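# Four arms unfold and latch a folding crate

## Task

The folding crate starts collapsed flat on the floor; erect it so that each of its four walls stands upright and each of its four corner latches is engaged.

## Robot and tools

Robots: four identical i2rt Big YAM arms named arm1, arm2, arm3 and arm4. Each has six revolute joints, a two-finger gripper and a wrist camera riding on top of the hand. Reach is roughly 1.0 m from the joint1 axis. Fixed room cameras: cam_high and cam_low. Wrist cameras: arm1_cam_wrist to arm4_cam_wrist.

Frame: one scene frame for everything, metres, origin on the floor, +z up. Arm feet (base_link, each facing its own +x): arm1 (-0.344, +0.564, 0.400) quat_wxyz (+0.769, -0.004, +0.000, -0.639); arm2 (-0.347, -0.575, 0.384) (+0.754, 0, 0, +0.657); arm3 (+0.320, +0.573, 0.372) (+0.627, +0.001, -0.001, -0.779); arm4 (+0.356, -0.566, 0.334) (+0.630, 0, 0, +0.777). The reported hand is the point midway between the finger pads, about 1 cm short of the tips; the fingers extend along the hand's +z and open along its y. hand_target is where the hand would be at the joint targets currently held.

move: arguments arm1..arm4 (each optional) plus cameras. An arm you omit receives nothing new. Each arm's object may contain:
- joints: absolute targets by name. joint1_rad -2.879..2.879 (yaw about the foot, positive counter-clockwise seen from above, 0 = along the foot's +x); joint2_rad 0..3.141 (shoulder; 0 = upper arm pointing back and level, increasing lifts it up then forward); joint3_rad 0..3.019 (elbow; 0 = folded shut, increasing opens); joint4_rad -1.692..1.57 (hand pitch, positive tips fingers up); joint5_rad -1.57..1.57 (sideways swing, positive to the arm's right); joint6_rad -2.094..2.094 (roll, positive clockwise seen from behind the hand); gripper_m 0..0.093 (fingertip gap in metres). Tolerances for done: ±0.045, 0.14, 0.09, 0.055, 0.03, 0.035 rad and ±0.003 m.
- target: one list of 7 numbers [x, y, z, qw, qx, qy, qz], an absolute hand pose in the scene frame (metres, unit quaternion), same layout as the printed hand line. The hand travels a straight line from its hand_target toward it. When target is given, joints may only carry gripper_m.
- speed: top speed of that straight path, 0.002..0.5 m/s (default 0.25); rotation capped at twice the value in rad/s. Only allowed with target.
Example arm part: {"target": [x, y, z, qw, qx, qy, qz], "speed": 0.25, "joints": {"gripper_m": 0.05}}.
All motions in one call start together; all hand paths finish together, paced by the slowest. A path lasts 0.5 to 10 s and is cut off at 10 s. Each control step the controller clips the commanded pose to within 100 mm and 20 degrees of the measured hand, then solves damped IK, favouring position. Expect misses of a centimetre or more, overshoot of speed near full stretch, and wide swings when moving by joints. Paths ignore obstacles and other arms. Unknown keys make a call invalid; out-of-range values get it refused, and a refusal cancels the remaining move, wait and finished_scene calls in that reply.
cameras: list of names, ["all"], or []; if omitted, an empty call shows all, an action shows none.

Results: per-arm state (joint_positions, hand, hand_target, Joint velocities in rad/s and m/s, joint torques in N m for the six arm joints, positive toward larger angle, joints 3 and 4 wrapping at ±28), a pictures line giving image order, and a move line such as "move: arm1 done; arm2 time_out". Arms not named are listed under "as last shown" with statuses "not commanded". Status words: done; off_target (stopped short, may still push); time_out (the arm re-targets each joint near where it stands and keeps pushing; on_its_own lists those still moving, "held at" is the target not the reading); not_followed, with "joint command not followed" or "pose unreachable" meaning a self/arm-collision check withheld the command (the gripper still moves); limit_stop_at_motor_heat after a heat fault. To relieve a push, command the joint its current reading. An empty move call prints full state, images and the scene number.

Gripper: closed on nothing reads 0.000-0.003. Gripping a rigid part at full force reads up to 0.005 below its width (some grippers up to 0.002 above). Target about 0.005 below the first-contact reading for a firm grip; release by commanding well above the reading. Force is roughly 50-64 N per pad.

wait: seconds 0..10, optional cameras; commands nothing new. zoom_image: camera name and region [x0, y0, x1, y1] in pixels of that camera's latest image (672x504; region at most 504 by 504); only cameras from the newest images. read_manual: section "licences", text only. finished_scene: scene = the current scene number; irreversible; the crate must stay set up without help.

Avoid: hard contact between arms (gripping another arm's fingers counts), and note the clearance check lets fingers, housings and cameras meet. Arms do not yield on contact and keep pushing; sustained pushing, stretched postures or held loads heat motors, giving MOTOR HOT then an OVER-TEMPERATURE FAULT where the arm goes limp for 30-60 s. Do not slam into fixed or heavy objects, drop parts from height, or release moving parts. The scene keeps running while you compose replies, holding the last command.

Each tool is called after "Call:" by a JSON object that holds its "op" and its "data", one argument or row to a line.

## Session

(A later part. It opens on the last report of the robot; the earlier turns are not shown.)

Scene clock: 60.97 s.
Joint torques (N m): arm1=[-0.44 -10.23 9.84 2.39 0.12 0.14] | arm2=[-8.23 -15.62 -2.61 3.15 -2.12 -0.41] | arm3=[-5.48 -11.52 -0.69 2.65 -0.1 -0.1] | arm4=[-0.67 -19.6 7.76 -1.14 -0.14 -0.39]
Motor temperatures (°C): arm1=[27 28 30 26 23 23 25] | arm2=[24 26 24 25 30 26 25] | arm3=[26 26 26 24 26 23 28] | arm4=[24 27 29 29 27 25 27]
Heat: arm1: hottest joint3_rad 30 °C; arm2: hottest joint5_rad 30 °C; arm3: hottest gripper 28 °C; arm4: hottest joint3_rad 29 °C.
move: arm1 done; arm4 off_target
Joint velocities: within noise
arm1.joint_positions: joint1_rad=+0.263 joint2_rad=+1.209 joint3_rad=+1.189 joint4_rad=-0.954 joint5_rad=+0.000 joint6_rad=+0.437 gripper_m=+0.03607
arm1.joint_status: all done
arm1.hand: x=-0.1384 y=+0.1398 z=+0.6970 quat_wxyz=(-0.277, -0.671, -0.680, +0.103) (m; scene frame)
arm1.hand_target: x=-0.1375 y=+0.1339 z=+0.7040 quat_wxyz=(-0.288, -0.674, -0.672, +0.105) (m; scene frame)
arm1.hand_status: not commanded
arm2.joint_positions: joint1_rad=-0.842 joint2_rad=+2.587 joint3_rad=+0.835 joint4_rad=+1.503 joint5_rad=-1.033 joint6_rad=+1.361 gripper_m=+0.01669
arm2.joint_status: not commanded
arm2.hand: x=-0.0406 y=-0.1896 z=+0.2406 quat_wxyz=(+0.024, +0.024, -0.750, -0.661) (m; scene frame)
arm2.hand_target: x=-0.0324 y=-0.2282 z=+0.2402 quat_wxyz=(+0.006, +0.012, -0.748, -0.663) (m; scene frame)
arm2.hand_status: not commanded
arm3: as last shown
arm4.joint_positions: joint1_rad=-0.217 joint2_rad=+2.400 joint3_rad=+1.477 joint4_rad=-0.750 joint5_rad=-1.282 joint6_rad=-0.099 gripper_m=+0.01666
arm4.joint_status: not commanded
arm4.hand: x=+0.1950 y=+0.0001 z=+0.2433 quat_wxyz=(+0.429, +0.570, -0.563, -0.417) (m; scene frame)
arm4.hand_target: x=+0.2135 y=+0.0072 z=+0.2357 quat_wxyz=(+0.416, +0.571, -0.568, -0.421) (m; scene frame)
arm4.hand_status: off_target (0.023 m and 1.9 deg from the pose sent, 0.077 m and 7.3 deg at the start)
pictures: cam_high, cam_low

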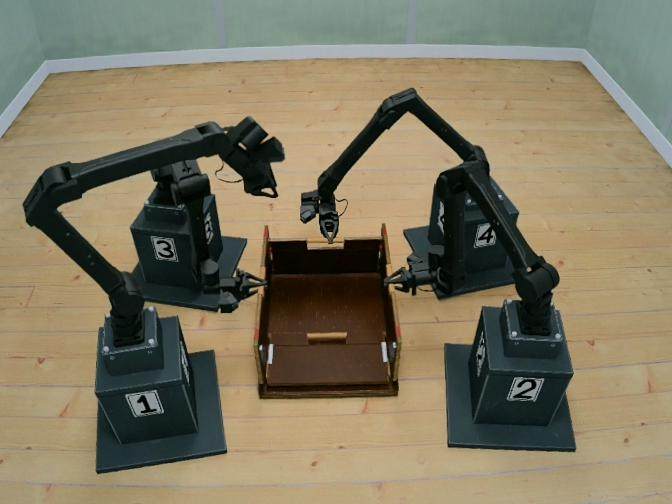

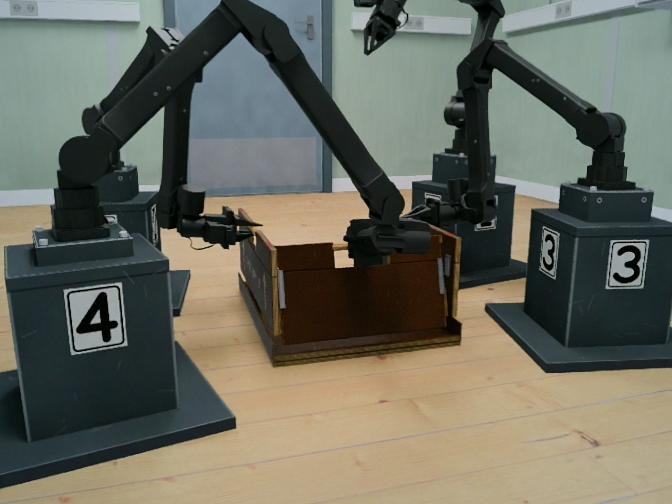

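Call:
{"op": "move", "data": {
  "arm4": {"target":[0.25,0.006,0.243,0.416,0.572,-0.572,-0.416],"speed":0.08}
}}

Call:
{"op": "move", "data": {
  "arm4": {"target":[0.295,0.006,0.245,0.416,0.572,-0.572,-0.416],"speed":0.06},
  "arm1": {"joints":{"joint1_rad":0.25,"joint2_rad":2.1,"joint3_rad":1.6,"joint4_rad":-0.94,"joint5_rad":0.0,"joint6_rad":0.44}},
  "cameras": ["cam_high","cam_low","arm1_cam_wrist"]
}}

Call:
{"op": "zoom_image", "data": {
  "camera": "cam_high",
  "region": [250, 215, 400, 290]
}}

Scene clock: 63.63 s.
Joint torques (N m): arm1=[-0.26 -11.58 10.22 2.33 0.15 0.17] | arm2=[-8.18 -15.62 -2.61 3.17 -2.12 -0.41] | arm3=[-5.07 -11.22 -0.7 2.84 -0.07 -0.07] | arm4=[-1.9 -20.13 7.41 -1.81 -0.11 -0.4]
Motor temperatures (°C): arm1=[27 28 30 26 23 23 25] | arm2=[24 26 24 25 30 26 25] | arm3=[26 26 26 24 26 23 28] | arm4=[24 27 28 29 27 25 27]
Heat: arm1: hottest joint3_rad 30 °C; arm2: hottest joint5_rad 30 °C; arm3: hottest gripper 28 °C; arm4: hottest joint4_rad 29 °C.
move: arm4 off_target
Joint velocities: within noise
arm1, arm2: as last shown
arm3.joint_positions: joint1_rad=-0.882 joint2_rad=+2.562 joint3_rad=+0.891 joint4_rad=+1.559 joint5_rad=-1.155 joint6_rad=+1.434 gripper_m=+0.01681
arm3.joint_status: not commanded
arm3.hand: x=-0.0350 y=+0.2130 z=+0.2549 quat_wxyz=(-0.691, -0.722, -0.033, -0.010) (m; scene frame)
arm3.hand_target: x=-0.0431 y=+0.2404 z=+0.2378 quat_wxyz=(-0.687, -0.727, -0.004, +0.000) (m; scene frame)
arm3.hand_status: not commanded
arm4.joint_positions: joint1_rad=-0.262 joint2_rad=+2.412 joint3_rad=+1.529 joint4_rad=-0.959 joint5_rad=-1.260 joint6_rad=-0.275 gripper_m=+0.01666
arm4.joint_status: not commanded
arm4.hand: x=+0.2211 y=-0.0004 z=+0.2491 quat_wxyz=(+0.428, +0.575, -0.562, -0.412) (m; scene frame)
arm4.hand_target: x=+0.2489 y=+0.0053 z=+0.2433 quat_wxyz=(+0.415, +0.571, -0.572, -0.417) (m; scene frame)
arm4.hand_status: off_target (0.030 m and 1.9 deg from the pose sent, 0.055 m and 1.9 deg at the start)
pictures: none

Scene clock: 65.43 s.
Joint torques (N m): arm1=[-1.08 -23.94 9.31 0.88 0.12 0.1] | arm2=[-8.06 -15.62 -2.65 3.15 -2.07 -0.41] | arm3=[-5.48 -11.63 -0.64 2.7 -0.05 -0.11] | arm4=[-2.96 -19.9 8.01 -2.06 -0.08 -0.43]
Motor temperatures (°C): arm1=[27 28 30 26 23 23 25] | arm2=[24 26 24 25 30 26 25] | arm3=[26 26 26 24 26 23 28] | arm4=[24 27 28 29 27 25 27]
Heat: arm1: hottest joint3_rad 30 °C; arm2: hottest joint5_rad 30 °C; arm3: hottest gripper 28 °C; arm4: hottest joint4_rad 29 °C.
move: arm1 done; arm4 off_target
Joint velocities: within noise
arm1.joint_positions: joint1_rad=+0.260 joint2_rad=+2.100 joint3_rad=+1.571 joint4_rad=-0.940 joint5_rad=+0.000 joint6_rad=+0.437 gripper_m=+0.03607
arm1.joint_status: all done
arm1.hand: x=-0.0754 y=-0.0015 z=+0.3850 quat_wxyz=(-0.047, -0.704, -0.709, +0.021) (m; scene frame)
arm1.hand_target: x=-0.0754 y=-0.0154 z=+0.3950 quat_wxyz=(-0.061, -0.707, -0.704, +0.026) (m; scene frame)
arm1.hand_status: not commanded
arm2.joint_positions: joint1_rad=-0.842 joint2_rad=+2.587 joint3_rad=+0.837 joint4_rad=+1.503 joint5_rad=-1.035 joint6_rad=+1.361 gripper_m=+0.01669
arm2.joint_status: not commanded
arm2.hand: x=-0.0403 y=-0.1893 z=+0.2408 quat_wxyz=(+0.024, +0.025, -0.750, -0.661) (m; scene frame)
arm2.hand_target: x=-0.0323 y=-0.2277 z=+0.2404 quat_wxyz=(+0.006, +0.013, -0.748, -0.664) (m; scene frame)
arm2.hand_status: not commanded
arm3.joint_positions: joint1_rad=-0.882 joint2_rad=+2.562 joint3_rad=+0.891 joint4_rad=+1.559 joint5_rad=-1.156 joint6_rad=+1.434 gripper_m=+0.01681
arm3.joint_status: not commanded
arm3.hand: x=-0.0347 y=+0.2130 z=+0.2549 quat_wxyz=(-0.691, -0.722, -0.033, -0.011) (m; scene frame)
arm3.hand_target: x=-0.0430 y=+0.2404 z=+0.2379 quat_wxyz=(-0.687, -0.727, -0.004, +0.000) (m; scene frame)
arm3.hand_status: not commanded
arm4.joint_positions: joint1_rad=-0.325 joint2_rad=+2.447 joint3_rad=+1.604 joint4_rad=-1.200 joint5_rad=-1.230 joint6_rad=-0.484 gripper_m=+0.01630
arm4.joint_status: not commanded
arm4.hand: x=+0.2578 y=-0.0007 z=+0.2521 quat_wxyz=(+0.430, +0.578, -0.561, -0.407) (m; scene frame)
arm4.hand_target: x=+0.2932 y=+0.0051 z=+0.2455 quat_wxyz=(+0.415, +0.571, -0.572, -0.417) (m; scene frame)
arm4.hand_status: off_target (0.039 m and 2.4 deg from the pose sent, 0.074 m and 1.9 deg at the start)
pictures: arm1_cam_wrist, cam_high, cam_low

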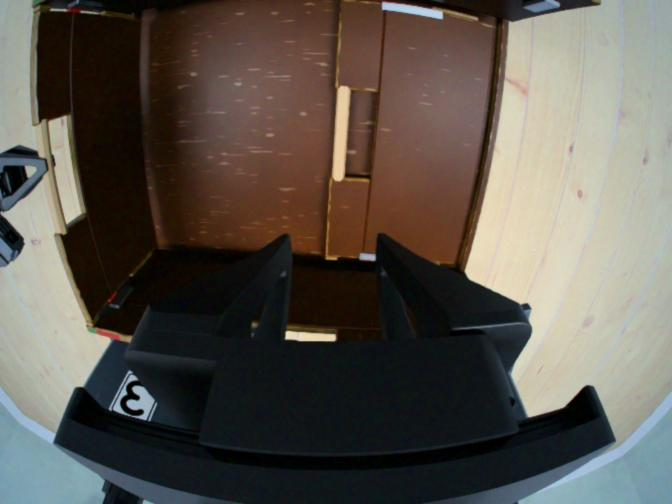

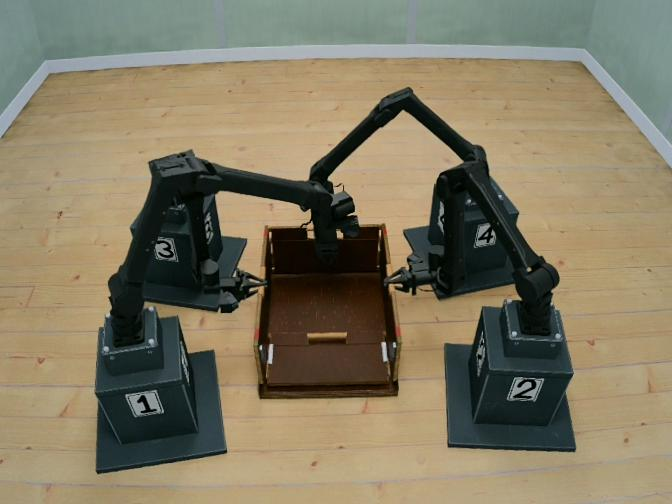

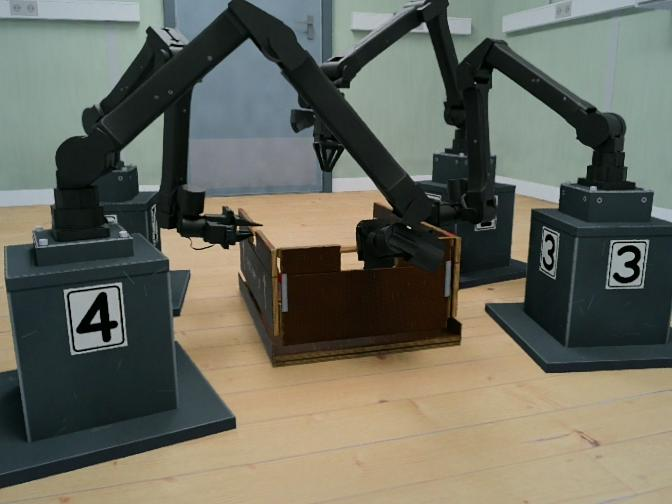

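Scaled by 3.360 from the camera's 672x504 image, which has a finer 960x720 frame.

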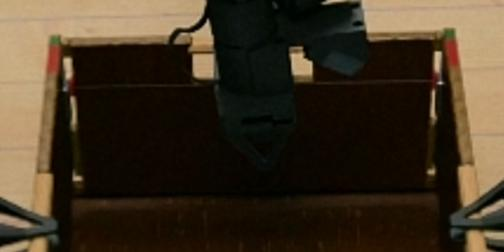

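Call:
{"op": "move", "data": {
  "arm1": {"target":[-0.07,-0.004,0.085,0,0.7071,0.7071,0],"speed":0.25},
  "cameras": ["arm1_cam_wrist"]
}}

Scene clock: 68.90 s.
Joint torques (N m): arm1=[-0.21 -25.41 7.39 0.54 0.09 0.2] | arm2=[-8.18 -15.62 -2.63 3.17 -2.07 -0.41] | arm3=[-5.36 -11.4 -0.58 2.7 -0.06 -0.1] | arm4=[-2.96 -19.9 7.99 -2.06 -0.08 -0.44]
Motor temperatures (°C): arm1=[27 28 30 26 23 23 25] | arm2=[24 26 24 25 31 26 25] | arm3=[26 26 26 24 26 23 28] | arm4=[24 27 29 29 26 25 27]
Heat: arm1: hottest joint3_rad 30 °C; arm2: hottest joint5_rad 31 °C; arm3: hottest gripper 28 °C; arm4: hottest joint3_rad 29 °C.
move: arm1 off_target
Joint velocities: within noise
arm1.joint_positions: joint1_rad=+0.260 joint2_rad=+2.679 joint3_rad=+1.752 joint4_rad=-0.664 joint5_rad=-0.004 joint6_rad=+0.437 gripper_m=+0.03607
arm1.joint_status: not commanded
arm1.hand: x=-0.0812 y=+0.0072 z=+0.0871 quat_wxyz=(+0.009, -0.705, -0.710, -0.001) (m; scene frame)
arm1.hand_target: x=-0.0714 y=-0.0015 z=+0.0865 quat_wxyz=(+0.000, -0.706, -0.708, +0.001) (m; scene frame)
arm1.hand_status: off_target (0.016 m and 1.1 deg from the pose sent, 0.300 m and 6.0 deg at the start)
arm2, arm3, arm4: as last shown
pictures: arm1_cam_wrist

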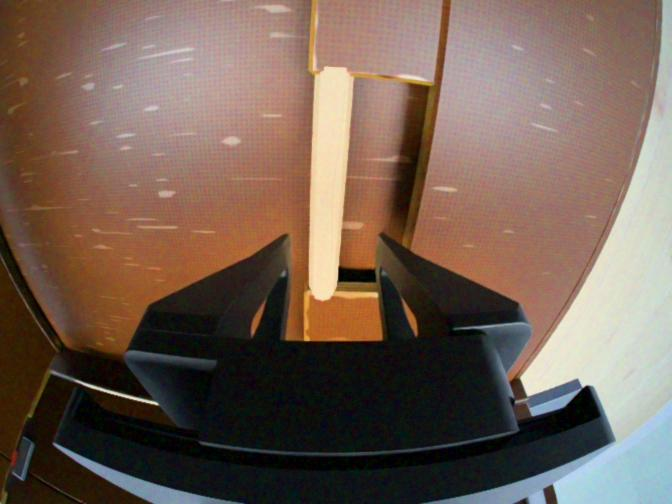

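Call:
{"op": "move", "data": {
  "arm1": {"target":[-0.068,0.002,0.022,0,0.7071,0.7071,0],"speed":0.1}
}}

Call:
{"op": "move", "data": {
  "arm1": {"joints":{"gripper_m":0.012}},
  "cameras": ["arm1_cam_wrist"]
}}

Scene clock: 71.33 s.
Joint torques (N m): arm1=[0.79 -25.88 6.86 0.7 0.08 0.2] | arm2=[-8.12 -15.62 -2.63 3.17 -2.06 -0.41] | arm3=[-5.71 -11.52 -0.68 2.77 -0.06 -0.09] | arm4=[-2.96 -19.9 7.98 -2.04 -0.08 -0.44]
Motor temperatures (°C): arm1=[27 29 30 26 23 23 25] | arm2=[24 26 24 25 31 26 25] | arm3=[26 26 26 24 26 23 28] | arm4=[24 27 29 29 26 25 27]
Heat: arm1: hottest joint3_rad 30 °C; arm2: hottest joint5_rad 31 °C; arm3: hottest gripper 28 °C; arm4: hottest joint3_rad 29 °C.
move: arm1 off_target
Joint velocities: within noise
arm1.joint_positions: joint1_rad=+0.266 joint2_rad=+2.820 joint3_rad=+1.853 joint4_rad=-0.629 joint5_rad=-0.006 joint6_rad=+0.444 gripper_m=+0.03607
arm1.joint_status: not commanded
arm1.hand: x=-0.0787 y=+0.0103 z=+0.0252 quat_wxyz=(+0.011, -0.705, -0.710, -0.003) (m; scene frame)
arm1.hand_target: x=-0.0681 y=+0.0025 z=+0.0224 quat_wxyz=(+0.000, -0.705, -0.709, +0.000) (m; scene frame)
arm1.hand_status: off_target (0.014 m and 1.3 deg from the pose sent, 0.067 m and 1.1 deg at the start)
arm2, arm3, arm4: as last shown
pictures: none

Scene clock: 72.00 s.
Joint torques (N m): arm1=[0.21 -25.64 6.84 0.95 0.14 0.02] | arm2=[-8.12 -15.68 -2.63 3.15 -2.06 -0.42] | arm3=[-6.24 -11.46 -0.68 2.71 -0.07 -0.06] | arm4=[-2.9 -19.9 7.98 -2.06 -0.08 -0.43]
Motor temperatures (°C): arm1=[27 29 30 26 23 23 25] | arm2=[24 26 24 25 31 26 25] | arm3=[26 26 26 24 26 23 28] | arm4=[24 27 29 29 26 25 27]
Heat: arm1: hottest joint3_rad 30 °C; arm2: hottest joint5_rad 31 °C; arm3: hottest gripper 28 °C; arm4: hottest joint3_rad 29 °C.
move: arm1 off_target
Joint velocities: within noise
arm1.joint_positions: joint1_rad=+0.266 joint2_rad=+2.820 joint3_rad=+1.853 joint4_rad=-0.629 joint5_rad=-0.007 joint6_rad=+0.471 gripper_m=+0.01752
arm1.joint_status: gripper_m off_target (ended at +0.01755, target +0.01200)
arm1.hand: x=-0.0785 y=+0.0105 z=+0.0252 quat_wxyz=(+0.011, -0.714, -0.700, -0.003) (m; scene frame)
arm1.hand_target: x=-0.0681 y=+0.0025 z=+0.0224 quat_wxyz=(+0.000, -0.708, -0.706, +0.000) (m; scene frame)
arm1.hand_status: not commanded
arm2, arm3, arm4: as last shown
pictures: arm1_cam_wrist

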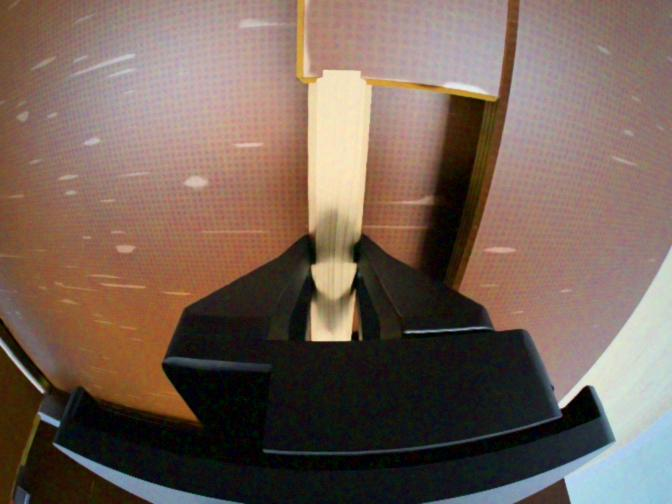

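Call:
{"op": "move", "data": {
  "arm1": {"target":[-0.089,0.003,0.102,0.123,0.696,0.696,0.123],"speed":0.12}
}}

Call:
{"op": "move", "data": {
  "arm1": {"target":[-0.138,0.003,0.175,0.271,0.653,0.653,0.271],"speed":0.12}
}}

Call:
{"op": "move", "data": {
  "arm1": {"target":[-0.2,0.004,0.215,0.38,0.596,0.596,0.38],"speed":0.12},
  "cameras": ["cam_high"]
}}

Call:
{"op": "move", "data": {
  "arm1": {"target":[-0.265,0.006,0.234,0.414,0.573,0.573,0.414],"speed":0.1}
}}

Call:
{"op": "move", "data": {
  "arm1": {"target":[-0.34,0.008,0.238,0.41,0.576,0.576,0.41],"speed":0.06},
  "cameras": ["cam_high","cam_low"]
}}

Call:
{"op": "zoom_image", "data": {
  "camera": "cam_high",
  "region": [220, 210, 430, 420]
}}

Scene clock: 75.93 s.
Joint torques (N m): arm1=[-1.49 -27.34 4.03 1.16 -0.76 -0.21] | arm2=[-8.18 -15.62 -2.63 3.15 -2.06 -0.41] | arm3=[-5.66 -11.34 -0.77 2.73 -0.07 -0.1] | arm4=[-2.96 -19.96 7.98 -2.04 -0.08 -0.44]
Motor temperatures (°C): arm1=[27 29 30 26 23 23 25] | arm2=[24 26 24 25 31 26 26] | arm3=[26 26 26 24 26 23 28] | arm4=[24 27 29 29 26 25 27]
Heat: arm1: hottest joint3_rad 30 °C; arm2: hottest joint5_rad 31 °C; arm3: hottest gripper 28 °C; arm4: hottest joint3_rad 29 °C.
move: arm1 off_target
Joint velocities: within noise
arm1.joint_positions: joint1_rad=+0.166 joint2_rad=+2.639 joint3_rad=+1.612 joint4_rad=-0.449 joint5_rad=-0.314 joint6_rad=+0.391 gripper_m=+0.01747
arm1.joint_status: not commanded
arm1.hand: x=-0.0873 y=+0.0111 z=+0.0899 quat_wxyz=(-0.106, -0.707, -0.689, -0.120) (m; scene frame)
arm1.hand_target: x=-0.0896 y=+0.0027 z=+0.1008 quat_wxyz=(-0.121, -0.697, -0.696, -0.121) (m; scene frame)
arm1.hand_status: off_target (0.015 m and 2.5 deg from the pose sent, 0.078 m and 20.7 deg at the start)
arm2, arm3, arm4: as last shown
pictures: none

Scene clock: 78.33 s.
Joint torques (N m): arm1=[-2.32 -24.88 4.49 1.26 -1 -0.23] | arm2=[-8.12 -15.68 -2.65 3.15 -2.06 -0.41] | arm3=[-5.42 -11.69 -0.53 2.67 -0.06 -0.07] | arm4=[-2.96 -19.9 7.98 -2.06 -0.08 -0.44]
Motor temperatures (°C): arm1=[27 29 30 26 23 23 25] | arm2=[24 26 24 25 31 26 26] | arm3=[26 26 26 24 26 23 28] | arm4=[24 27 29 29 26 25 27]
Heat: arm1: hottest joint3_rad 30 °C; arm2: hottest joint5_rad 31 °C; arm3: hottest gripper 28 °C; arm4: hottest joint3_rad 29 °C.
move: arm1 off_target
Joint velocities: within noise
arm1.joint_positions: joint1_rad=-0.013 joint2_rad=+2.518 joint3_rad=+1.457 joint4_rad=-0.388 joint5_rad=-0.770 joint6_rad=+0.243 gripper_m=+0.01738
arm1.joint_status: not commanded
arm1.hand: x=-0.1277 y=+0.0124 z=+0.1678 quat_wxyz=(-0.252, -0.661, -0.649, -0.279) (m; scene frame)
arm1.hand_target: x=-0.1361 y=+0.0029 z=+0.1749 quat_wxyz=(-0.271, -0.653, -0.652, -0.274) (m; scene frame)
arm1.hand_status: off_target (0.016 m and 2.6 deg from the pose sent, 0.099 m and 26.8 deg at the start)
arm2, arm3, arm4: as last shown
pictures: none

Scene clock: 80.67 s.
Joint torques (N m): arm1=[-1.73 -22.71 6.27 0.18 -0.71 -0.27] | arm2=[-8.12 -15.62 -2.63 3.17 -2.07 -0.41] | arm3=[-5.54 -11.99 -0.68 2.59 -0.07 -0.04] | arm4=[-2.96 -19.9 7.97 -2.06 -0.08 -0.44]
Motor temperatures (°C): arm1=[27 29 30 26 23 23 25] | arm2=[24 26 24 25 31 26 26] | arm3=[26 26 26 24 26 23 28] | arm4=[24 28 29 29 26 25 27]
Heat: arm1: hottest joint3_rad 30 °C; arm2: hottest joint5_rad 31 °C; arm3: hottest gripper 28 °C; arm4: hottest joint3_rad 29 °C.
move: arm1 off_target
Joint velocities: within noise
arm1.joint_positions: joint1_rad=-0.188 joint2_rad=+2.519 joint3_rad=+1.465 joint4_rad=-0.571 joint5_rad=-1.138 joint6_rad=-0.021 gripper_m=+0.01732
arm1.joint_status: not commanded
arm1.hand: x=-0.1896 y=+0.0130 z=+0.2195 quat_wxyz=(-0.370, -0.601, -0.593, -0.389) (m; scene frame)
arm1.hand_target: x=-0.1983 y=+0.0028 z=+0.2157 quat_wxyz=(-0.381, -0.595, -0.596, -0.381) (m; scene frame)
arm1.hand_status: off_target (0.014 m and 1.7 deg from the pose sent, 0.087 m and 21.0 deg at the start)
arm2, arm3, arm4: as last shown
pictures: cam_high

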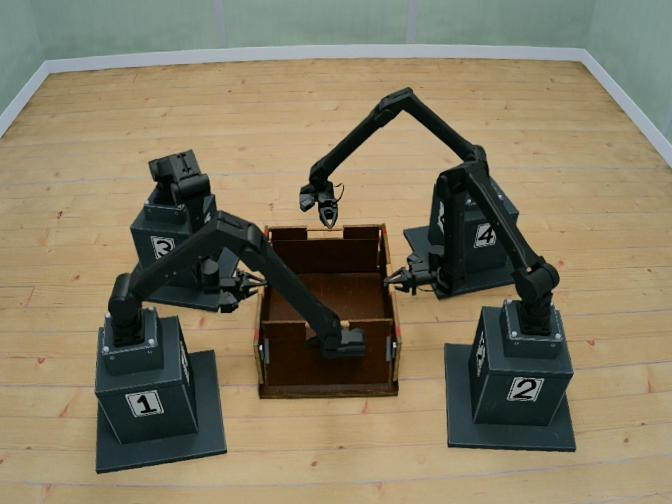

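Scene clock: 82.57 s.
Joint torques (N m): arm1=[-2.78 -23.77 6.15 -0.7 0.19 -0.3] | arm2=[-8.12 -15.68 -2.65 3.17 -2.06 -0.41] | arm3=[-5.77 -11.69 -0.64 2.73 -0.05 -0.08] | arm4=[-2.9 -19.9 7.98 -2.06 -0.08 -0.44]
Motor temperatures (°C): arm1=[27 29 30 26 23 23 25] | arm2=[24 26 24 25 31 26 26] | arm3=[26 26 26 24 26 23 28] | arm4=[24 28 29 29 26 25 27]
Heat: arm1: hottest joint3_rad 30 °C; arm2: hottest joint5_rad 31 °C; arm3: hottest gripper 28 °C; arm4: hottest joint3_rad 29 °C.
move: arm1 off_target
Joint velocities: within noise
arm1.joint_positions: joint1_rad=-0.303 joint2_rad=+2.584 joint3_rad=+1.594 joint4_rad=-1.016 joint5_rad=-1.250 joint6_rad=-0.422 gripper_m=+0.01734
arm1.joint_status: not commanded
arm1.hand: x=-0.2447 y=+0.0133 z=+0.2398 quat_wxyz=(-0.411, -0.571, -0.566, -0.430) (m; scene frame)
arm1.hand_target: x=-0.2634 y=+0.0045 z=+0.2356 quat_wxyz=(-0.419, -0.571, -0.572, -0.413) (m; scene frame)
arm1.hand_status: off_target (0.022 m and 2.1 deg from the pose sent, 0.077 m and 7.0 deg at the start)
arm2, arm3, arm4: as last shown
pictures: none

Scene clock: 84.63 s.
Joint torques (N m): arm1=[-6.59 -23.47 6.38 -1.1 0.89 -0.41] | arm2=[-8.06 -15.68 -2.63 3.15 -2.04 -0.41] | arm3=[-6.01 -11.34 -0.73 2.74 -0.04 -0.05] | arm4=[-2.96 -19.96 7.99 -2.06 -0.08 -0.43]
Motor temperatures (°C): arm1=[27 30 30 26 23 23 25] | arm2=[24 26 24 25 31 26 26] | arm3=[26 26 26 24 26 23 29] | arm4=[24 28 29 29 26 25 27]
Heat: arm1: hottest joint2_rad 30 °C; arm2: hottest joint5_rad 31 °C; arm3: hottest gripper 29 °C; arm4: hottest joint3_rad 29 °C.
move: arm1 off_target
Joint velocities: within noise
arm1.joint_positions: joint1_rad=-0.385 joint2_rad=+2.628 joint3_rad=+1.703 joint4_rad=-1.313 joint5_rad=-1.176 joint6_rad=-0.661 gripper_m=+0.01683
arm1.joint_status: not commanded
arm1.hand: x=-0.2927 y=+0.0146 z=+0.2446 quat_wxyz=(-0.397, -0.569, -0.575, -0.435) (m; scene frame)
arm1.hand_target: x=-0.3378 y=+0.0097 z=+0.2386 quat_wxyz=(-0.410, -0.578, -0.575, -0.408) (m; scene frame)
arm1.hand_status: off_target (0.048 m and 3.3 deg from the pose sent, 0.095 m and 2.7 deg at the start)
arm2.joint_positions: joint1_rad=-0.842 joint2_rad=+2.587 joint3_rad=+0.837 joint4_rad=+1.503 joint5_rad=-1.036 joint6_rad=+1.363 gripper_m=+0.01669
arm2.joint_status: not commanded
arm2.hand: x=-0.0406 y=-0.1893 z=+0.2408 quat_wxyz=(+0.025, +0.025, -0.749, -0.661) (m; scene frame)
arm2.hand_target: x=-0.0325 y=-0.2277 z=+0.2404 quat_wxyz=(+0.007, +0.012, -0.748, -0.664) (m; scene frame)
arm2.hand_status: not commanded
arm3.joint_positions: joint1_rad=-0.882 joint2_rad=+2.562 joint3_rad=+0.891 joint4_rad=+1.559 joint5_rad=-1.156 joint6_rad=+1.434 gripper_m=+0.01681
arm3.joint_status: not commanded
arm3.hand: x=-0.0347 y=+0.2130 z=+0.2549 quat_wxyz=(-0.691, -0.722, -0.033, -0.011) (m; scene frame)
arm3.hand_target: x=-0.0428 y=+0.2404 z=+0.2379 quat_wxyz=(-0.687, -0.727, -0.004, +0.000) (m; scene frame)
arm3.hand_status: not commanded
arm4.joint_positions: joint1_rad=-0.325 joint2_rad=+2.447 joint3_rad=+1.604 joint4_rad=-1.200 joint5_rad=-1.230 joint6_rad=-0.484 gripper_m=+0.01630
arm4.joint_status: not commanded
arm4.hand: x=+0.2578 y=-0.0007 z=+0.2521 quat_wxyz=(+0.430, +0.578, -0.561, -0.407) (m; scene frame)
arm4.hand_target: x=+0.2932 y=+0.0052 z=+0.2456 quat_wxyz=(+0.415, +0.571, -0.572, -0.417) (m; scene frame)
arm4.hand_status: not commanded
pictures: cam_high, cam_low

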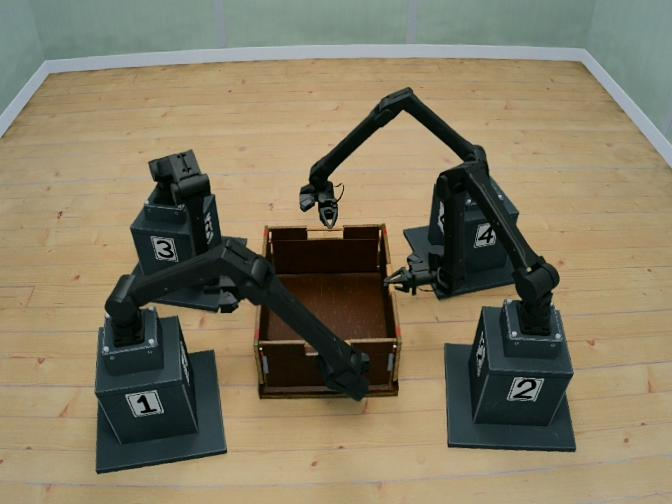

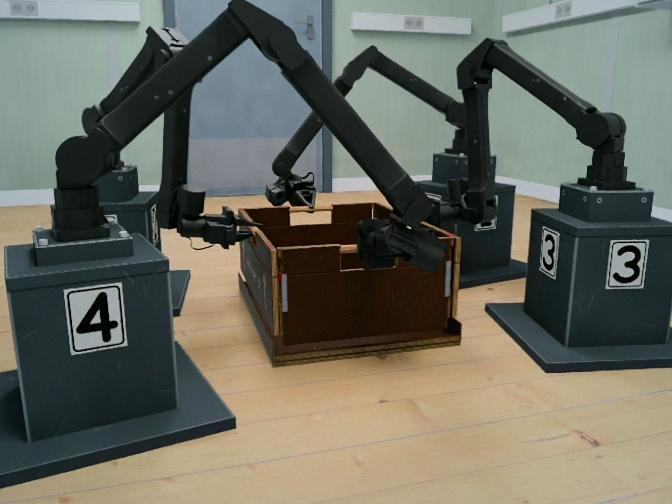

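Scaled by 2.400 from the camera's 672x504 image, which has a finer 960x720 frame.

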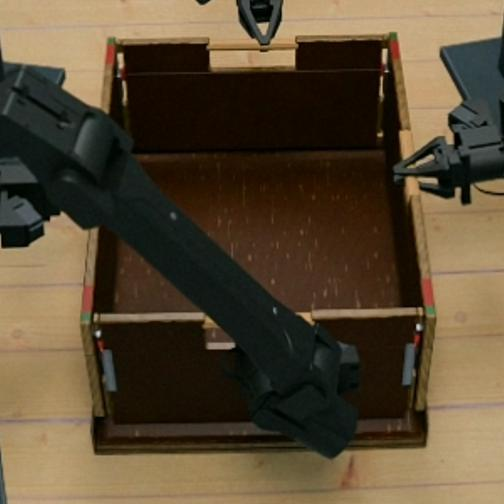

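Call:
{"op": "move", "data": {
  "arm1": {"target":[-0.352,0.01,0.24,0.41,0.576,0.576,0.41],"speed":0.05},
  "arm4": {"target":[0.303,0.004,0.245,0.416,0.572,-0.572,-0.416],"speed":0.05}
}}

Call:
{"op": "move", "data": {
  "arm1": {"target":[-0.258,0.01,0.242,0.41,0.576,0.576,0.41],"speed":0.08},
  "arm4": {"target":[0.226,0.001,0.25,0.416,0.572,-0.572,-0.416],"speed":0.08},
  "cameras": ["cam_high"]
}}

Call:
{"op": "zoom_image", "data": {
  "camera": "cam_high",
  "region": [220, 210, 430, 420]
}}

Scene clock: 87.20 s.
Joint torques (N m): arm1=[-8.41 -23.18 5.93 -1.5 1.12 -0.51] | arm2=[-8.18 -15.68 -2.65 3.17 -2.04 -0.41] | arm3=[-5.54 -11.22 -0.8 2.67 -0.06 -0.08] | arm4=[-4.07 -20.13 7.39 -2.26 0.04 -0.53]
Motor temperatures (°C): arm1=[27 30 30 26 23 23 25] | arm2=[24 26 24 25 31 26 26] | arm3=[26 26 26 24 26 23 29] | arm4=[24 28 29 29 26 25 27]
Heat: arm1: hottest joint2_rad 30 °C; arm2: hottest joint5_rad 31 °C; arm3: hottest gripper 29 °C; arm4: hottest joint3_rad 29 °C.
move: arm1 off_target; arm4 off_target
Joint velocities: within noise
arm1.joint_positions: joint1_rad=-0.385 joint2_rad=+2.636 joint3_rad=+1.718 joint4_rad=-1.344 joint5_rad=-1.168 joint6_rad=-0.684 gripper_m=+0.01683
arm1.joint_status: not commanded
arm1.hand: x=-0.2932 y=+0.0147 z=+0.2446 quat_wxyz=(-0.394, -0.566, -0.578, -0.437) (m; scene frame)
arm1.hand_target: x=-0.3489 y=+0.0123 z=+0.2405 quat_wxyz=(-0.410, -0.578, -0.575, -0.409) (m; scene frame)
arm1.hand_status: off_target (0.059 m and 3.9 deg from the pose sent, 0.060 m and 3.3 deg at the start)
arm2, arm3: as last shown
arm4.joint_positions: joint1_rad=-0.325 joint2_rad=+2.452 joint3_rad=+1.615 joint4_rad=-1.223 joint5_rad=-1.225 joint6_rad=-0.504 gripper_m=+0.01630
arm4.joint_status: not commanded
arm4.hand: x=+0.2581 y=-0.0005 z=+0.2525 quat_wxyz=(+0.431, +0.581, -0.558, -0.406) (m; scene frame)
arm4.hand_target: x=+0.3012 y=+0.0030 z=+0.2458 quat_wxyz=(+0.414, +0.572, -0.573, -0.417) (m; scene frame)
arm4.hand_status: off_target (0.046 m and 2.8 deg from the pose sent, 0.046 m and 2.4 deg at the start)
pictures: none

Scene clock: 89.33 s.
Joint torques (N m): arm1=[3.14 -24.06 4.4 1.4 -0.77 0.17] | arm2=[-8.06 -15.56 -2.63 3.17 -2.04 -0.41] | arm3=[-5.42 -11.46 -0.65 2.66 -0.06 -0.07] | arm4=[4.54 -20.54 6.06 0.88 -0.85 0.32]
Motor temperatures (°C): arm1=[27 30 30 26 23 23 25] | arm2=[24 26 24 25 31 26 26] | arm3=[26 26 26 24 26 23 29] | arm4=[24 28 29 29 26 25 27]
Heat: arm1: hottest joint2_rad 30 °C; arm2: hottest joint5_rad 31 °C; arm3: hottest gripper 29 °C; arm4: hottest joint3_rad 29 °C.
move: arm1 off_target; arm4 off_target
Joint velocities: within noise
arm1.joint_positions: joint1_rad=-0.378 joint2_rad=+2.554 joint3_rad=+1.571 joint4_rad=-1.029 joint5_rad=-1.198 joint6_rad=-0.435 gripper_m=+0.01683
arm1.joint_status: not commanded
arm1.hand: x=-0.2880 y=+0.0147 z=+0.2444 quat_wxyz=(-0.408, -0.594, -0.561, -0.408) (m; scene frame)
arm1.hand_target: x=-0.2653 y=+0.0121 z=+0.2417 quat_wxyz=(-0.406, -0.581, -0.573, -0.410) (m; scene frame)
arm1.hand_status: off_target (0.030 m and 2.8 deg from the pose sent, 0.036 m and 3.9 deg at the start)
arm2, arm3: as last shown
arm4.joint_positions: joint1_rad=-0.317 joint2_rad=+2.381 joint3_rad=+1.488 joint4_rad=-0.916 joint5_rad=-1.239 joint6_rad=-0.252 gripper_m=+0.01629
arm4.joint_status: not commanded
arm4.hand: x=+0.2530 y=-0.0003 z=+0.2520 quat_wxyz=(+0.408, +0.566, -0.582, -0.419) (m; scene frame)
arm4.hand_target: x=+0.2329 y=-0.0005 z=+0.2490 quat_wxyz=(+0.414, +0.572, -0.574, -0.414) (m; scene frame)
arm4.hand_status: off_target (0.027 m and 1.7 deg from the pose sent, 0.032 m and 2.8 deg at the start)
pictures: cam_high

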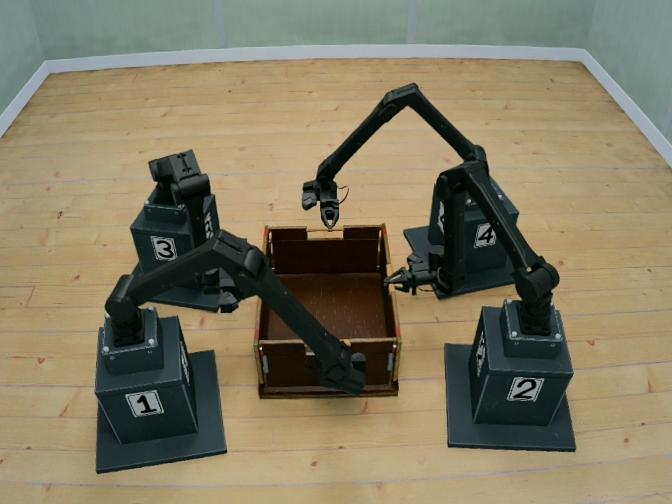

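Scaled by 2.400 from the camera's 672x504 image, which has a finer 960x720 frame.

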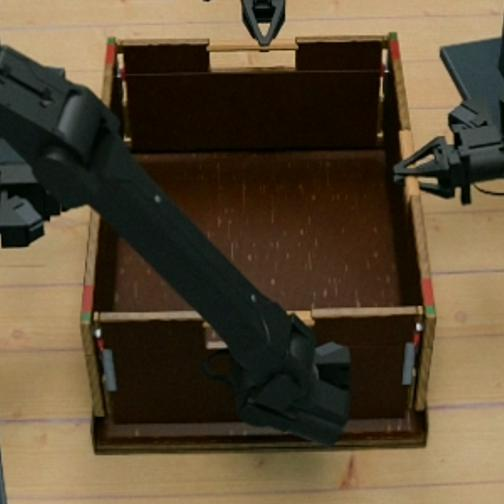

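Call:
{"op": "move", "data": {
  "arm1": {"target":[-0.292,0.012,0.242,0.41,0.576,0.576,0.41],"speed":0.06},
  "arm4": {"target":[0.26,-0.001,0.251,0.41,0.572,-0.576,-0.416],"speed":0.06},
  "arm2": {"target":[-0.04,-0.196,0.241,-0.024,-0.024,0.75,0.661],"speed":0.06},
  "arm3": {"target":[-0.036,0.217,0.251,0.691,0.722,0.028,0.01],"speed":0.06}
}}

Call:
{"op": "move", "data": {
  "arm1": {"joints":{"gripper_m":0.05}},
  "arm4": {"joints":{"gripper_m":0.05}},
  "arm2": {"joints":{"gripper_m":0.045}},
  "arm3": {"joints":{"gripper_m":0.045}},
  "cameras": ["cam_high"]
}}

Call:
{"op": "move", "data": {
  "arm1": {"target":[-0.36,0.008,0.27,0.41,0.576,0.576,0.41],"speed":0.1},
  "arm4": {"target":[0.335,0.0,0.278,0.41,0.572,-0.576,-0.416],"speed":0.1},
  "arm2": {"target":[-0.038,-0.272,0.25,0,0,0.749,0.662],"speed":0.1},
  "arm3": {"target":[-0.038,0.3,0.258,0.69,0.724,0,0],"speed":0.1},
  "cameras": ["cam_high","cam_low","arm2_cam_wrist","arm3_cam_wrist"]
}}

Call:
{"op": "zoom_image", "data": {
  "camera": "cam_high",
  "region": [220, 210, 430, 420]
}}

Call:
{"op": "zoom_image", "data": {
  "camera": "cam_low",
  "region": [210, 180, 480, 380]
}}

Scene clock: 94.60 s.
Joint torques (N m): arm1=[-0.79 -23.06 5.98 -0.99 -0.33 -0.38] | arm2=[-1.49 -16.91 -0.39 1.44 -0.7 -0.26] | arm3=[-0.97 -13.68 -0.03 2.33 0.02 0.02] | arm4=[1.08 -20.01 7.16 -1.94 -0.73 -0.41]
Motor temperatures (°C): arm1=[27 30 30 26 23 23 25] | arm2=[24 26 24 25 31 26 26] | arm3=[26 26 26 24 26 23 29] | arm4=[24 28 29 29 27 25 27]
Heat: arm1: hottest joint2_rad 30 °C; arm2: hottest joint5_rad 31 °C; arm3: hottest gripper 29 °C; arm4: hottest joint3_rad 29 °C.
move: arm1 done; arm2 done; arm3 done; arm4 done
Joint velocities: within noise
arm1.joint_positions: joint1_rad=-0.378 joint2_rad=+2.573 joint3_rad=+1.606 joint4_rad=-1.111 joint5_rad=-1.191 joint6_rad=-0.504 gripper_m=+0.01682
arm1.joint_status: not commanded
arm1.hand: x=-0.2883 y=+0.0150 z=+0.2447 quat_wxyz=(-0.405, -0.586, -0.567, -0.414) (m; scene frame)
arm1.hand_target: x=-0.2917 y=+0.0112 z=+0.2414 quat_wxyz=(-0.412, -0.575, -0.578, -0.406) (m; scene frame)
arm1.hand_status: done (0.005 m and 1.7 deg from the pose sent, 0.005 m and 2.8 deg at the start)
arm2.joint_positions: joint1_rad=-0.841 joint2_rad=+2.587 joint3_rad=+0.837 joint4_rad=+1.503 joint5_rad=-1.033 joint6_rad=+1.366 gripper_m=+0.01669
arm2.joint_status: not commanded
arm2.hand: x=-0.0407 y=-0.1888 z=+0.2407 quat_wxyz=(+0.026, +0.023, -0.750, -0.661) (m; scene frame)
arm2.hand_target: x=-0.0403 y=-0.1963 z=+0.2409 quat_wxyz=(+0.024, +0.023, -0.750, -0.661) (m; scene frame)
arm2.hand_status: done (0.007 m and 0.2 deg from the pose sent, 0.007 m and 0.2 deg at the start)
arm3.joint_positions: joint1_rad=-0.882 joint2_rad=+2.562 joint3_rad=+0.892 joint4_rad=+1.559 joint5_rad=-1.158 joint6_rad=+1.437 gripper_m=+0.01681
arm3.joint_status: not commanded
arm3.hand: x=-0.0350 y=+0.2128 z=+0.2551 quat_wxyz=(-0.691, -0.722, -0.033, -0.012) (m; scene frame)
arm3.hand_target: x=-0.0360 y=+0.2172 z=+0.2511 quat_wxyz=(-0.691, -0.722, -0.028, -0.010) (m; scene frame)
arm3.hand_status: done (0.006 m and 0.6 deg from the pose sent, 0.006 m and 0.6 deg at the start; a joint's target at an end of its range on 2 of 37 steps)
arm4.joint_positions: joint1_rad=-0.317 joint2_rad=+2.387 joint3_rad=+1.504 joint4_rad=-0.965 joint5_rad=-1.228 joint6_rad=-0.294 gripper_m=+0.01627
arm4.joint_status: not commanded
arm4.hand: x=+0.2535 y=-0.0012 z=+0.2522 quat_wxyz=(+0.409, +0.572, -0.578, -0.414) (m; scene frame)
arm4.hand_target: x=+0.2586 y=-0.0003 z=+0.2503 quat_wxyz=(+0.409, +0.572, -0.577, -0.416) (m; scene frame)
arm4.hand_status: done (0.007 m and 0.4 deg from the pose sent, 0.007 m and 1.1 deg at the start)
pictures: none

Scene clock: 95.37 s.
Joint torques (N m): arm1=[-0.44 -23.3 5.83 -0.69 -0.38 -0.07] | arm2=[-0.79 -16.38 0.14 1.28 -0.25 -0.26] | arm3=[-1.38 -13.39 -0.05 2.24 -0.03 0] | arm4=[1.14 -20.19 7.06 -1.05 -0.74 -0.23]
Motor temperatures (°C): arm1=[27 30 30 26 23 23 25] | arm2=[24 26 24 25 31 26 26] | arm3=[26 26 26 24 26 23 29] | arm4=[24 28 29 29 27 25 27]
Heat: arm1: hottest joint2_rad 30 °C; arm2: hottest joint5_rad 31 °C; arm3: hottest gripper 29 °C; arm4: hottest joint3_rad 29 °C.
move: arm1 done; arm2 done; arm3 done; arm4 done
Joint velocities: within noise
arm1.joint_positions: joint1_rad=-0.372 joint2_rad=+2.573 joint3_rad=+1.606 joint4_rad=-1.118 joint5_rad=-1.191 joint6_rad=-0.538 gripper_m=+0.04994
arm1.joint_status: all done
arm1.hand: x=-0.2848 y=+0.0163 z=+0.2452 quat_wxyz=(-0.409, -0.576, -0.577, -0.411) (m; scene frame)
arm1.hand_target: x=-0.2884 y=+0.0116 z=+0.2415 quat_wxyz=(-0.411, -0.574, -0.579, -0.408) (m; scene frame)
arm1.hand_status: not commanded
arm2.joint_positions: joint1_rad=-0.859 joint2_rad=+2.587 joint3_rad=+0.829 joint4_rad=+1.503 joint5_rad=-1.044 joint6_rad=+1.364 gripper_m=+0.04487
arm2.joint_status: all done
arm2.hand: x=-0.0381 y=-0.1963 z=+0.2404 quat_wxyz=(+0.026, +0.018, -0.750, -0.660) (m; scene frame)
arm2.hand_target: x=-0.0369 y=-0.1994 z=+0.2408 quat_wxyz=(+0.021, +0.020, -0.750, -0.661) (m; scene frame)
arm2.hand_status: not commanded
arm3.joint_positions: joint1_rad=-0.893 joint2_rad=+2.562 joint3_rad=+0.880 joint4_rad=+1.559 joint5_rad=-1.156 joint6_rad=+1.437 gripper_m=+0.04488
arm3.joint_status: all done
arm3.hand: x=-0.0347 y=+0.2188 z=+0.2538 quat_wxyz=(-0.689, -0.724, -0.025, -0.012) (m; scene frame)
arm3.hand_target: x=-0.0359 y=+0.2226 z=+0.2500 quat_wxyz=(-0.690, -0.724, -0.021, -0.010) (m; scene frame)
arm3.hand_status: not commanded
arm4.joint_positions: joint1_rad=-0.320 joint2_rad=+2.386 joint3_rad=+1.504 joint4_rad=-0.986 joint5_rad=-1.228 joint6_rad=-0.308 gripper_m=+0.04993
arm4.joint_status: all done
arm4.hand: x=+0.2550 y=-0.0033 z=+0.2538 quat_wxyz=(+0.412, +0.570, -0.579, -0.412) (m; scene frame)
arm4.hand_target: x=+0.2604 y=+0.0002 z=+0.2512 quat_wxyz=(+0.408, +0.571, -0.577, -0.417) (m; scene frame)
arm4.hand_status: not commanded
pictures: cam_high

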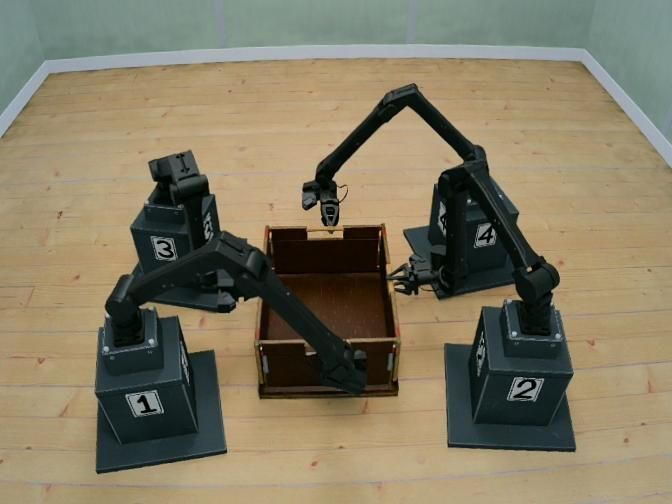

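Scene clock: 97.27 s.
Joint torques (N m): arm1=[-0.56 -23.06 6.93 -1.05 -0.23 -0.1] | arm2=[-0.67 -16.32 -1.11 2 -0.33 -0.25] | arm3=[-1.67 -14.39 -1.46 2.59 -0.15 -0.14] | arm4=[1.73 -18.96 8.99 -1.66 -0.46 -0.21]
Motor temperatures (°C): arm1=[27 30 30 26 23 23 25] | arm2=[24 26 24 25 31 26 26] | arm3=[26 26 26 24 26 23 28] | arm4=[24 28 29 29 27 25 27]
Heat: arm1: hottest joint2_rad 30 °C; arm2: hottest joint5_rad 31 °C; arm3: hottest gripper 28 °C; arm4: hottest joint3_rad 29 °C.
move: arm1 done; arm2 done; arm3 done; arm4 off_target
Joint velocities: within noise
arm1.joint_positions: joint1_rad=-0.492 joint2_rad=+2.587 joint3_rad=+1.723 joint4_rad=-1.445 joint5_rad=-1.125 joint6_rad=-0.771 gripper_m=+0.04996
arm1.joint_status: not commanded
arm1.hand: x=-0.3550 y=+0.0136 z=+0.2750 quat_wxyz=(-0.408, -0.578, -0.572, -0.414) (m; scene frame)
arm1.hand_target: x=-0.3583 y=+0.0076 z=+0.2698 quat_wxyz=(-0.410, -0.575, -0.577, -0.410) (m; scene frame)
arm1.hand_status: done (0.009 m and 0.7 deg from the pose sent, 0.080 m and 0.2 deg at the start)
arm2.joint_positions: joint1_rad=-1.025 joint2_rad=+2.587 joint3_rad=+0.716 joint4_rad=+1.533 joint5_rad=-1.150 joint6_rad=+1.288 gripper_m=+0.04489
arm2.joint_status: not commanded
arm2.hand: x=-0.0396 y=-0.2691 z=+0.2435 quat_wxyz=(+0.012, -0.006, -0.753, -0.657) (m; scene frame)
arm2.hand_target: x=-0.0383 y=-0.2712 z=+0.2501 quat_wxyz=(+0.001, +0.002, -0.750, -0.661) (m; scene frame)
arm2.hand_status: done (0.007 m and 1.7 deg from the pose sent, 0.076 m and 3.6 deg at the start; a joint's target at an end of its range on 43 of 57 steps)
arm3.joint_positions: joint1_rad=-1.071 joint2_rad=+2.562 joint3_rad=+0.802 joint4_rad=+1.560 joint5_rad=-1.290 joint6_rad=+1.397 gripper_m=+0.04489
arm3.joint_status: not commanded
arm3.hand: x=-0.0391 y=+0.2945 z=+0.2518 quat_wxyz=(-0.687, -0.726, +0.005, -0.011) (m; scene frame)
arm3.hand_target: x=-0.0417 y=+0.2983 z=+0.2590 quat_wxyz=(-0.690, -0.724, -0.004, +0.003) (m; scene frame)
arm3.hand_status: done (0.008 m and 1.4 deg from the pose sent, 0.081 m and 3.1 deg at the start; a joint's target at an end of its range on 54 of 57 steps)
arm4.joint_positions: joint1_rad=-0.449 joint2_rad=+2.400 joint3_rad=+1.616 joint4_rad=-1.397 joint5_rad=-1.176 joint6_rad=-0.640 gripper_m=+0.04995
arm4.joint_status: not commanded
arm4.hand: x=+0.3287 y=-0.0068 z=+0.2858 quat_wxyz=(+0.414, +0.569, -0.578, -0.414) (m; scene frame)
arm4.hand_target: x=+0.3309 y=-0.0011 z=+0.2775 quat_wxyz=(+0.412, +0.574, -0.574, -0.415) (m; scene frame)
arm4.hand_status: off_target (0.012 m and 0.6 deg from the pose sent, 0.084 m and 0.6 deg at the start)
pictures: arm2_cam_wrist, arm3_cam_wrist, cam_high, cam_low

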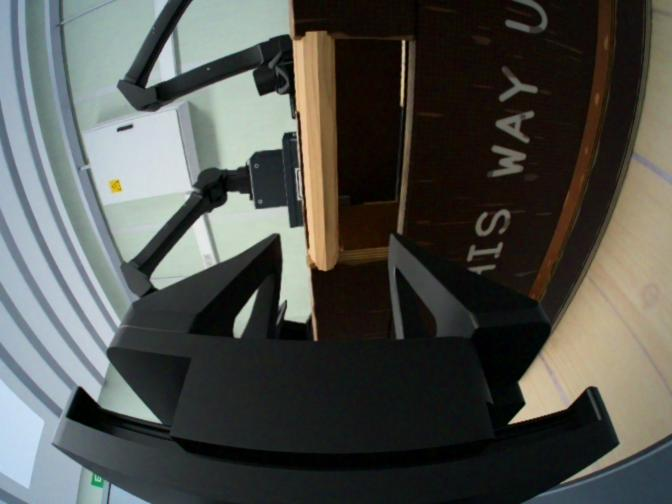

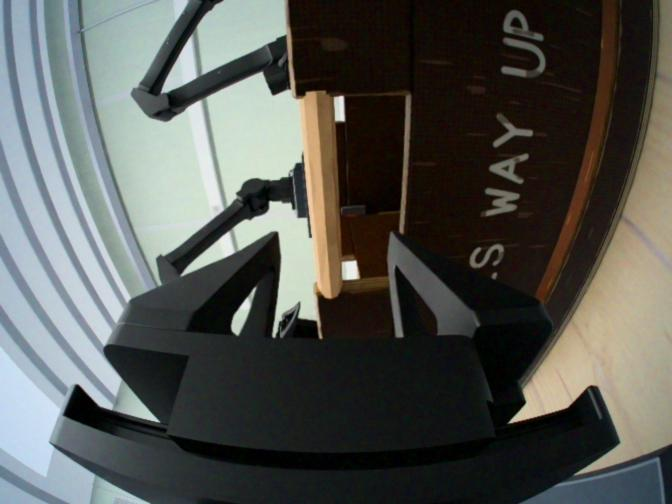

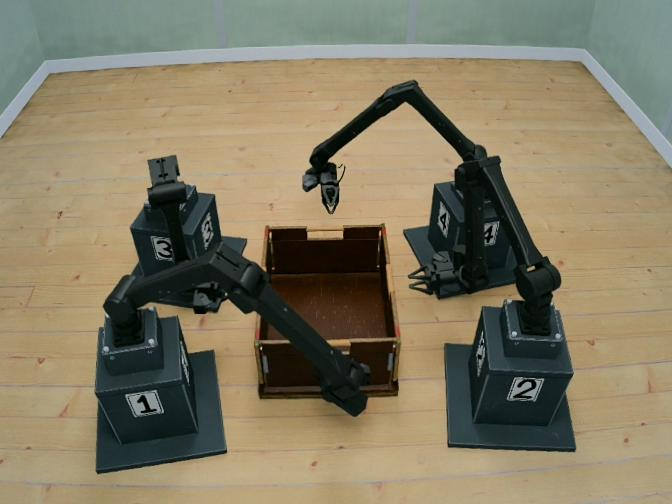

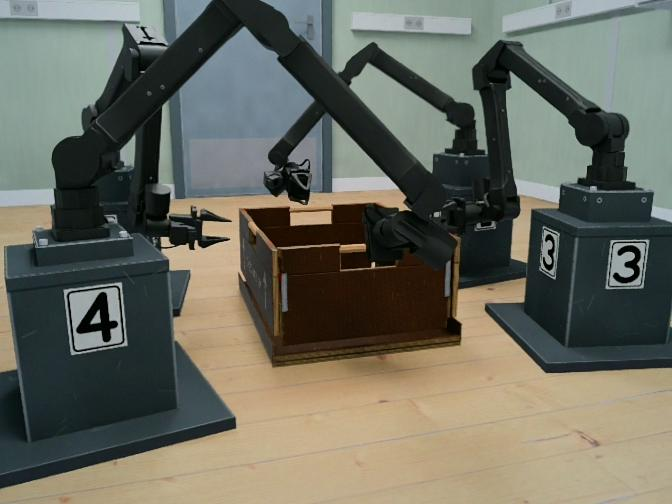

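Scaled by 2.400 from the camera's 672x504 image, which has a finer 960x720 frame.

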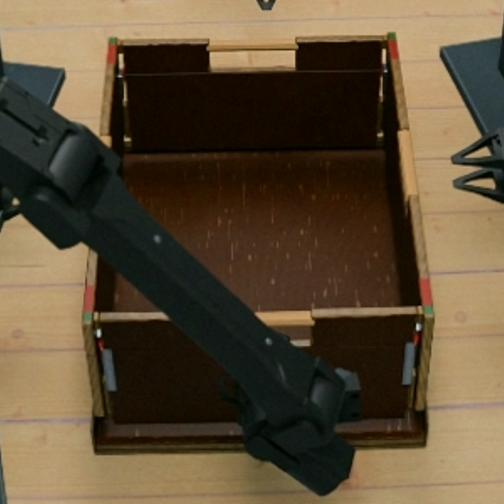

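Scaled by 1.867 from the camera's 672x504 image, which has a finer 960x720 frame.

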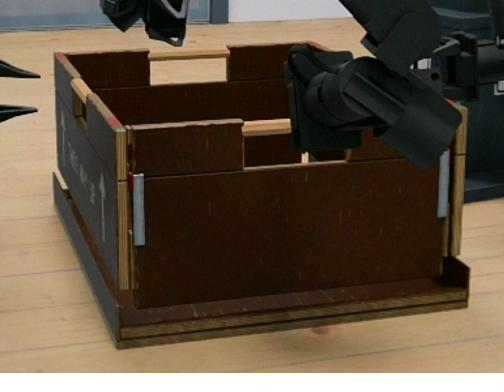

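Call:
{"op": "finished_scene", "data": {
  "scene": 2
}}

The scene is finished: the task was done.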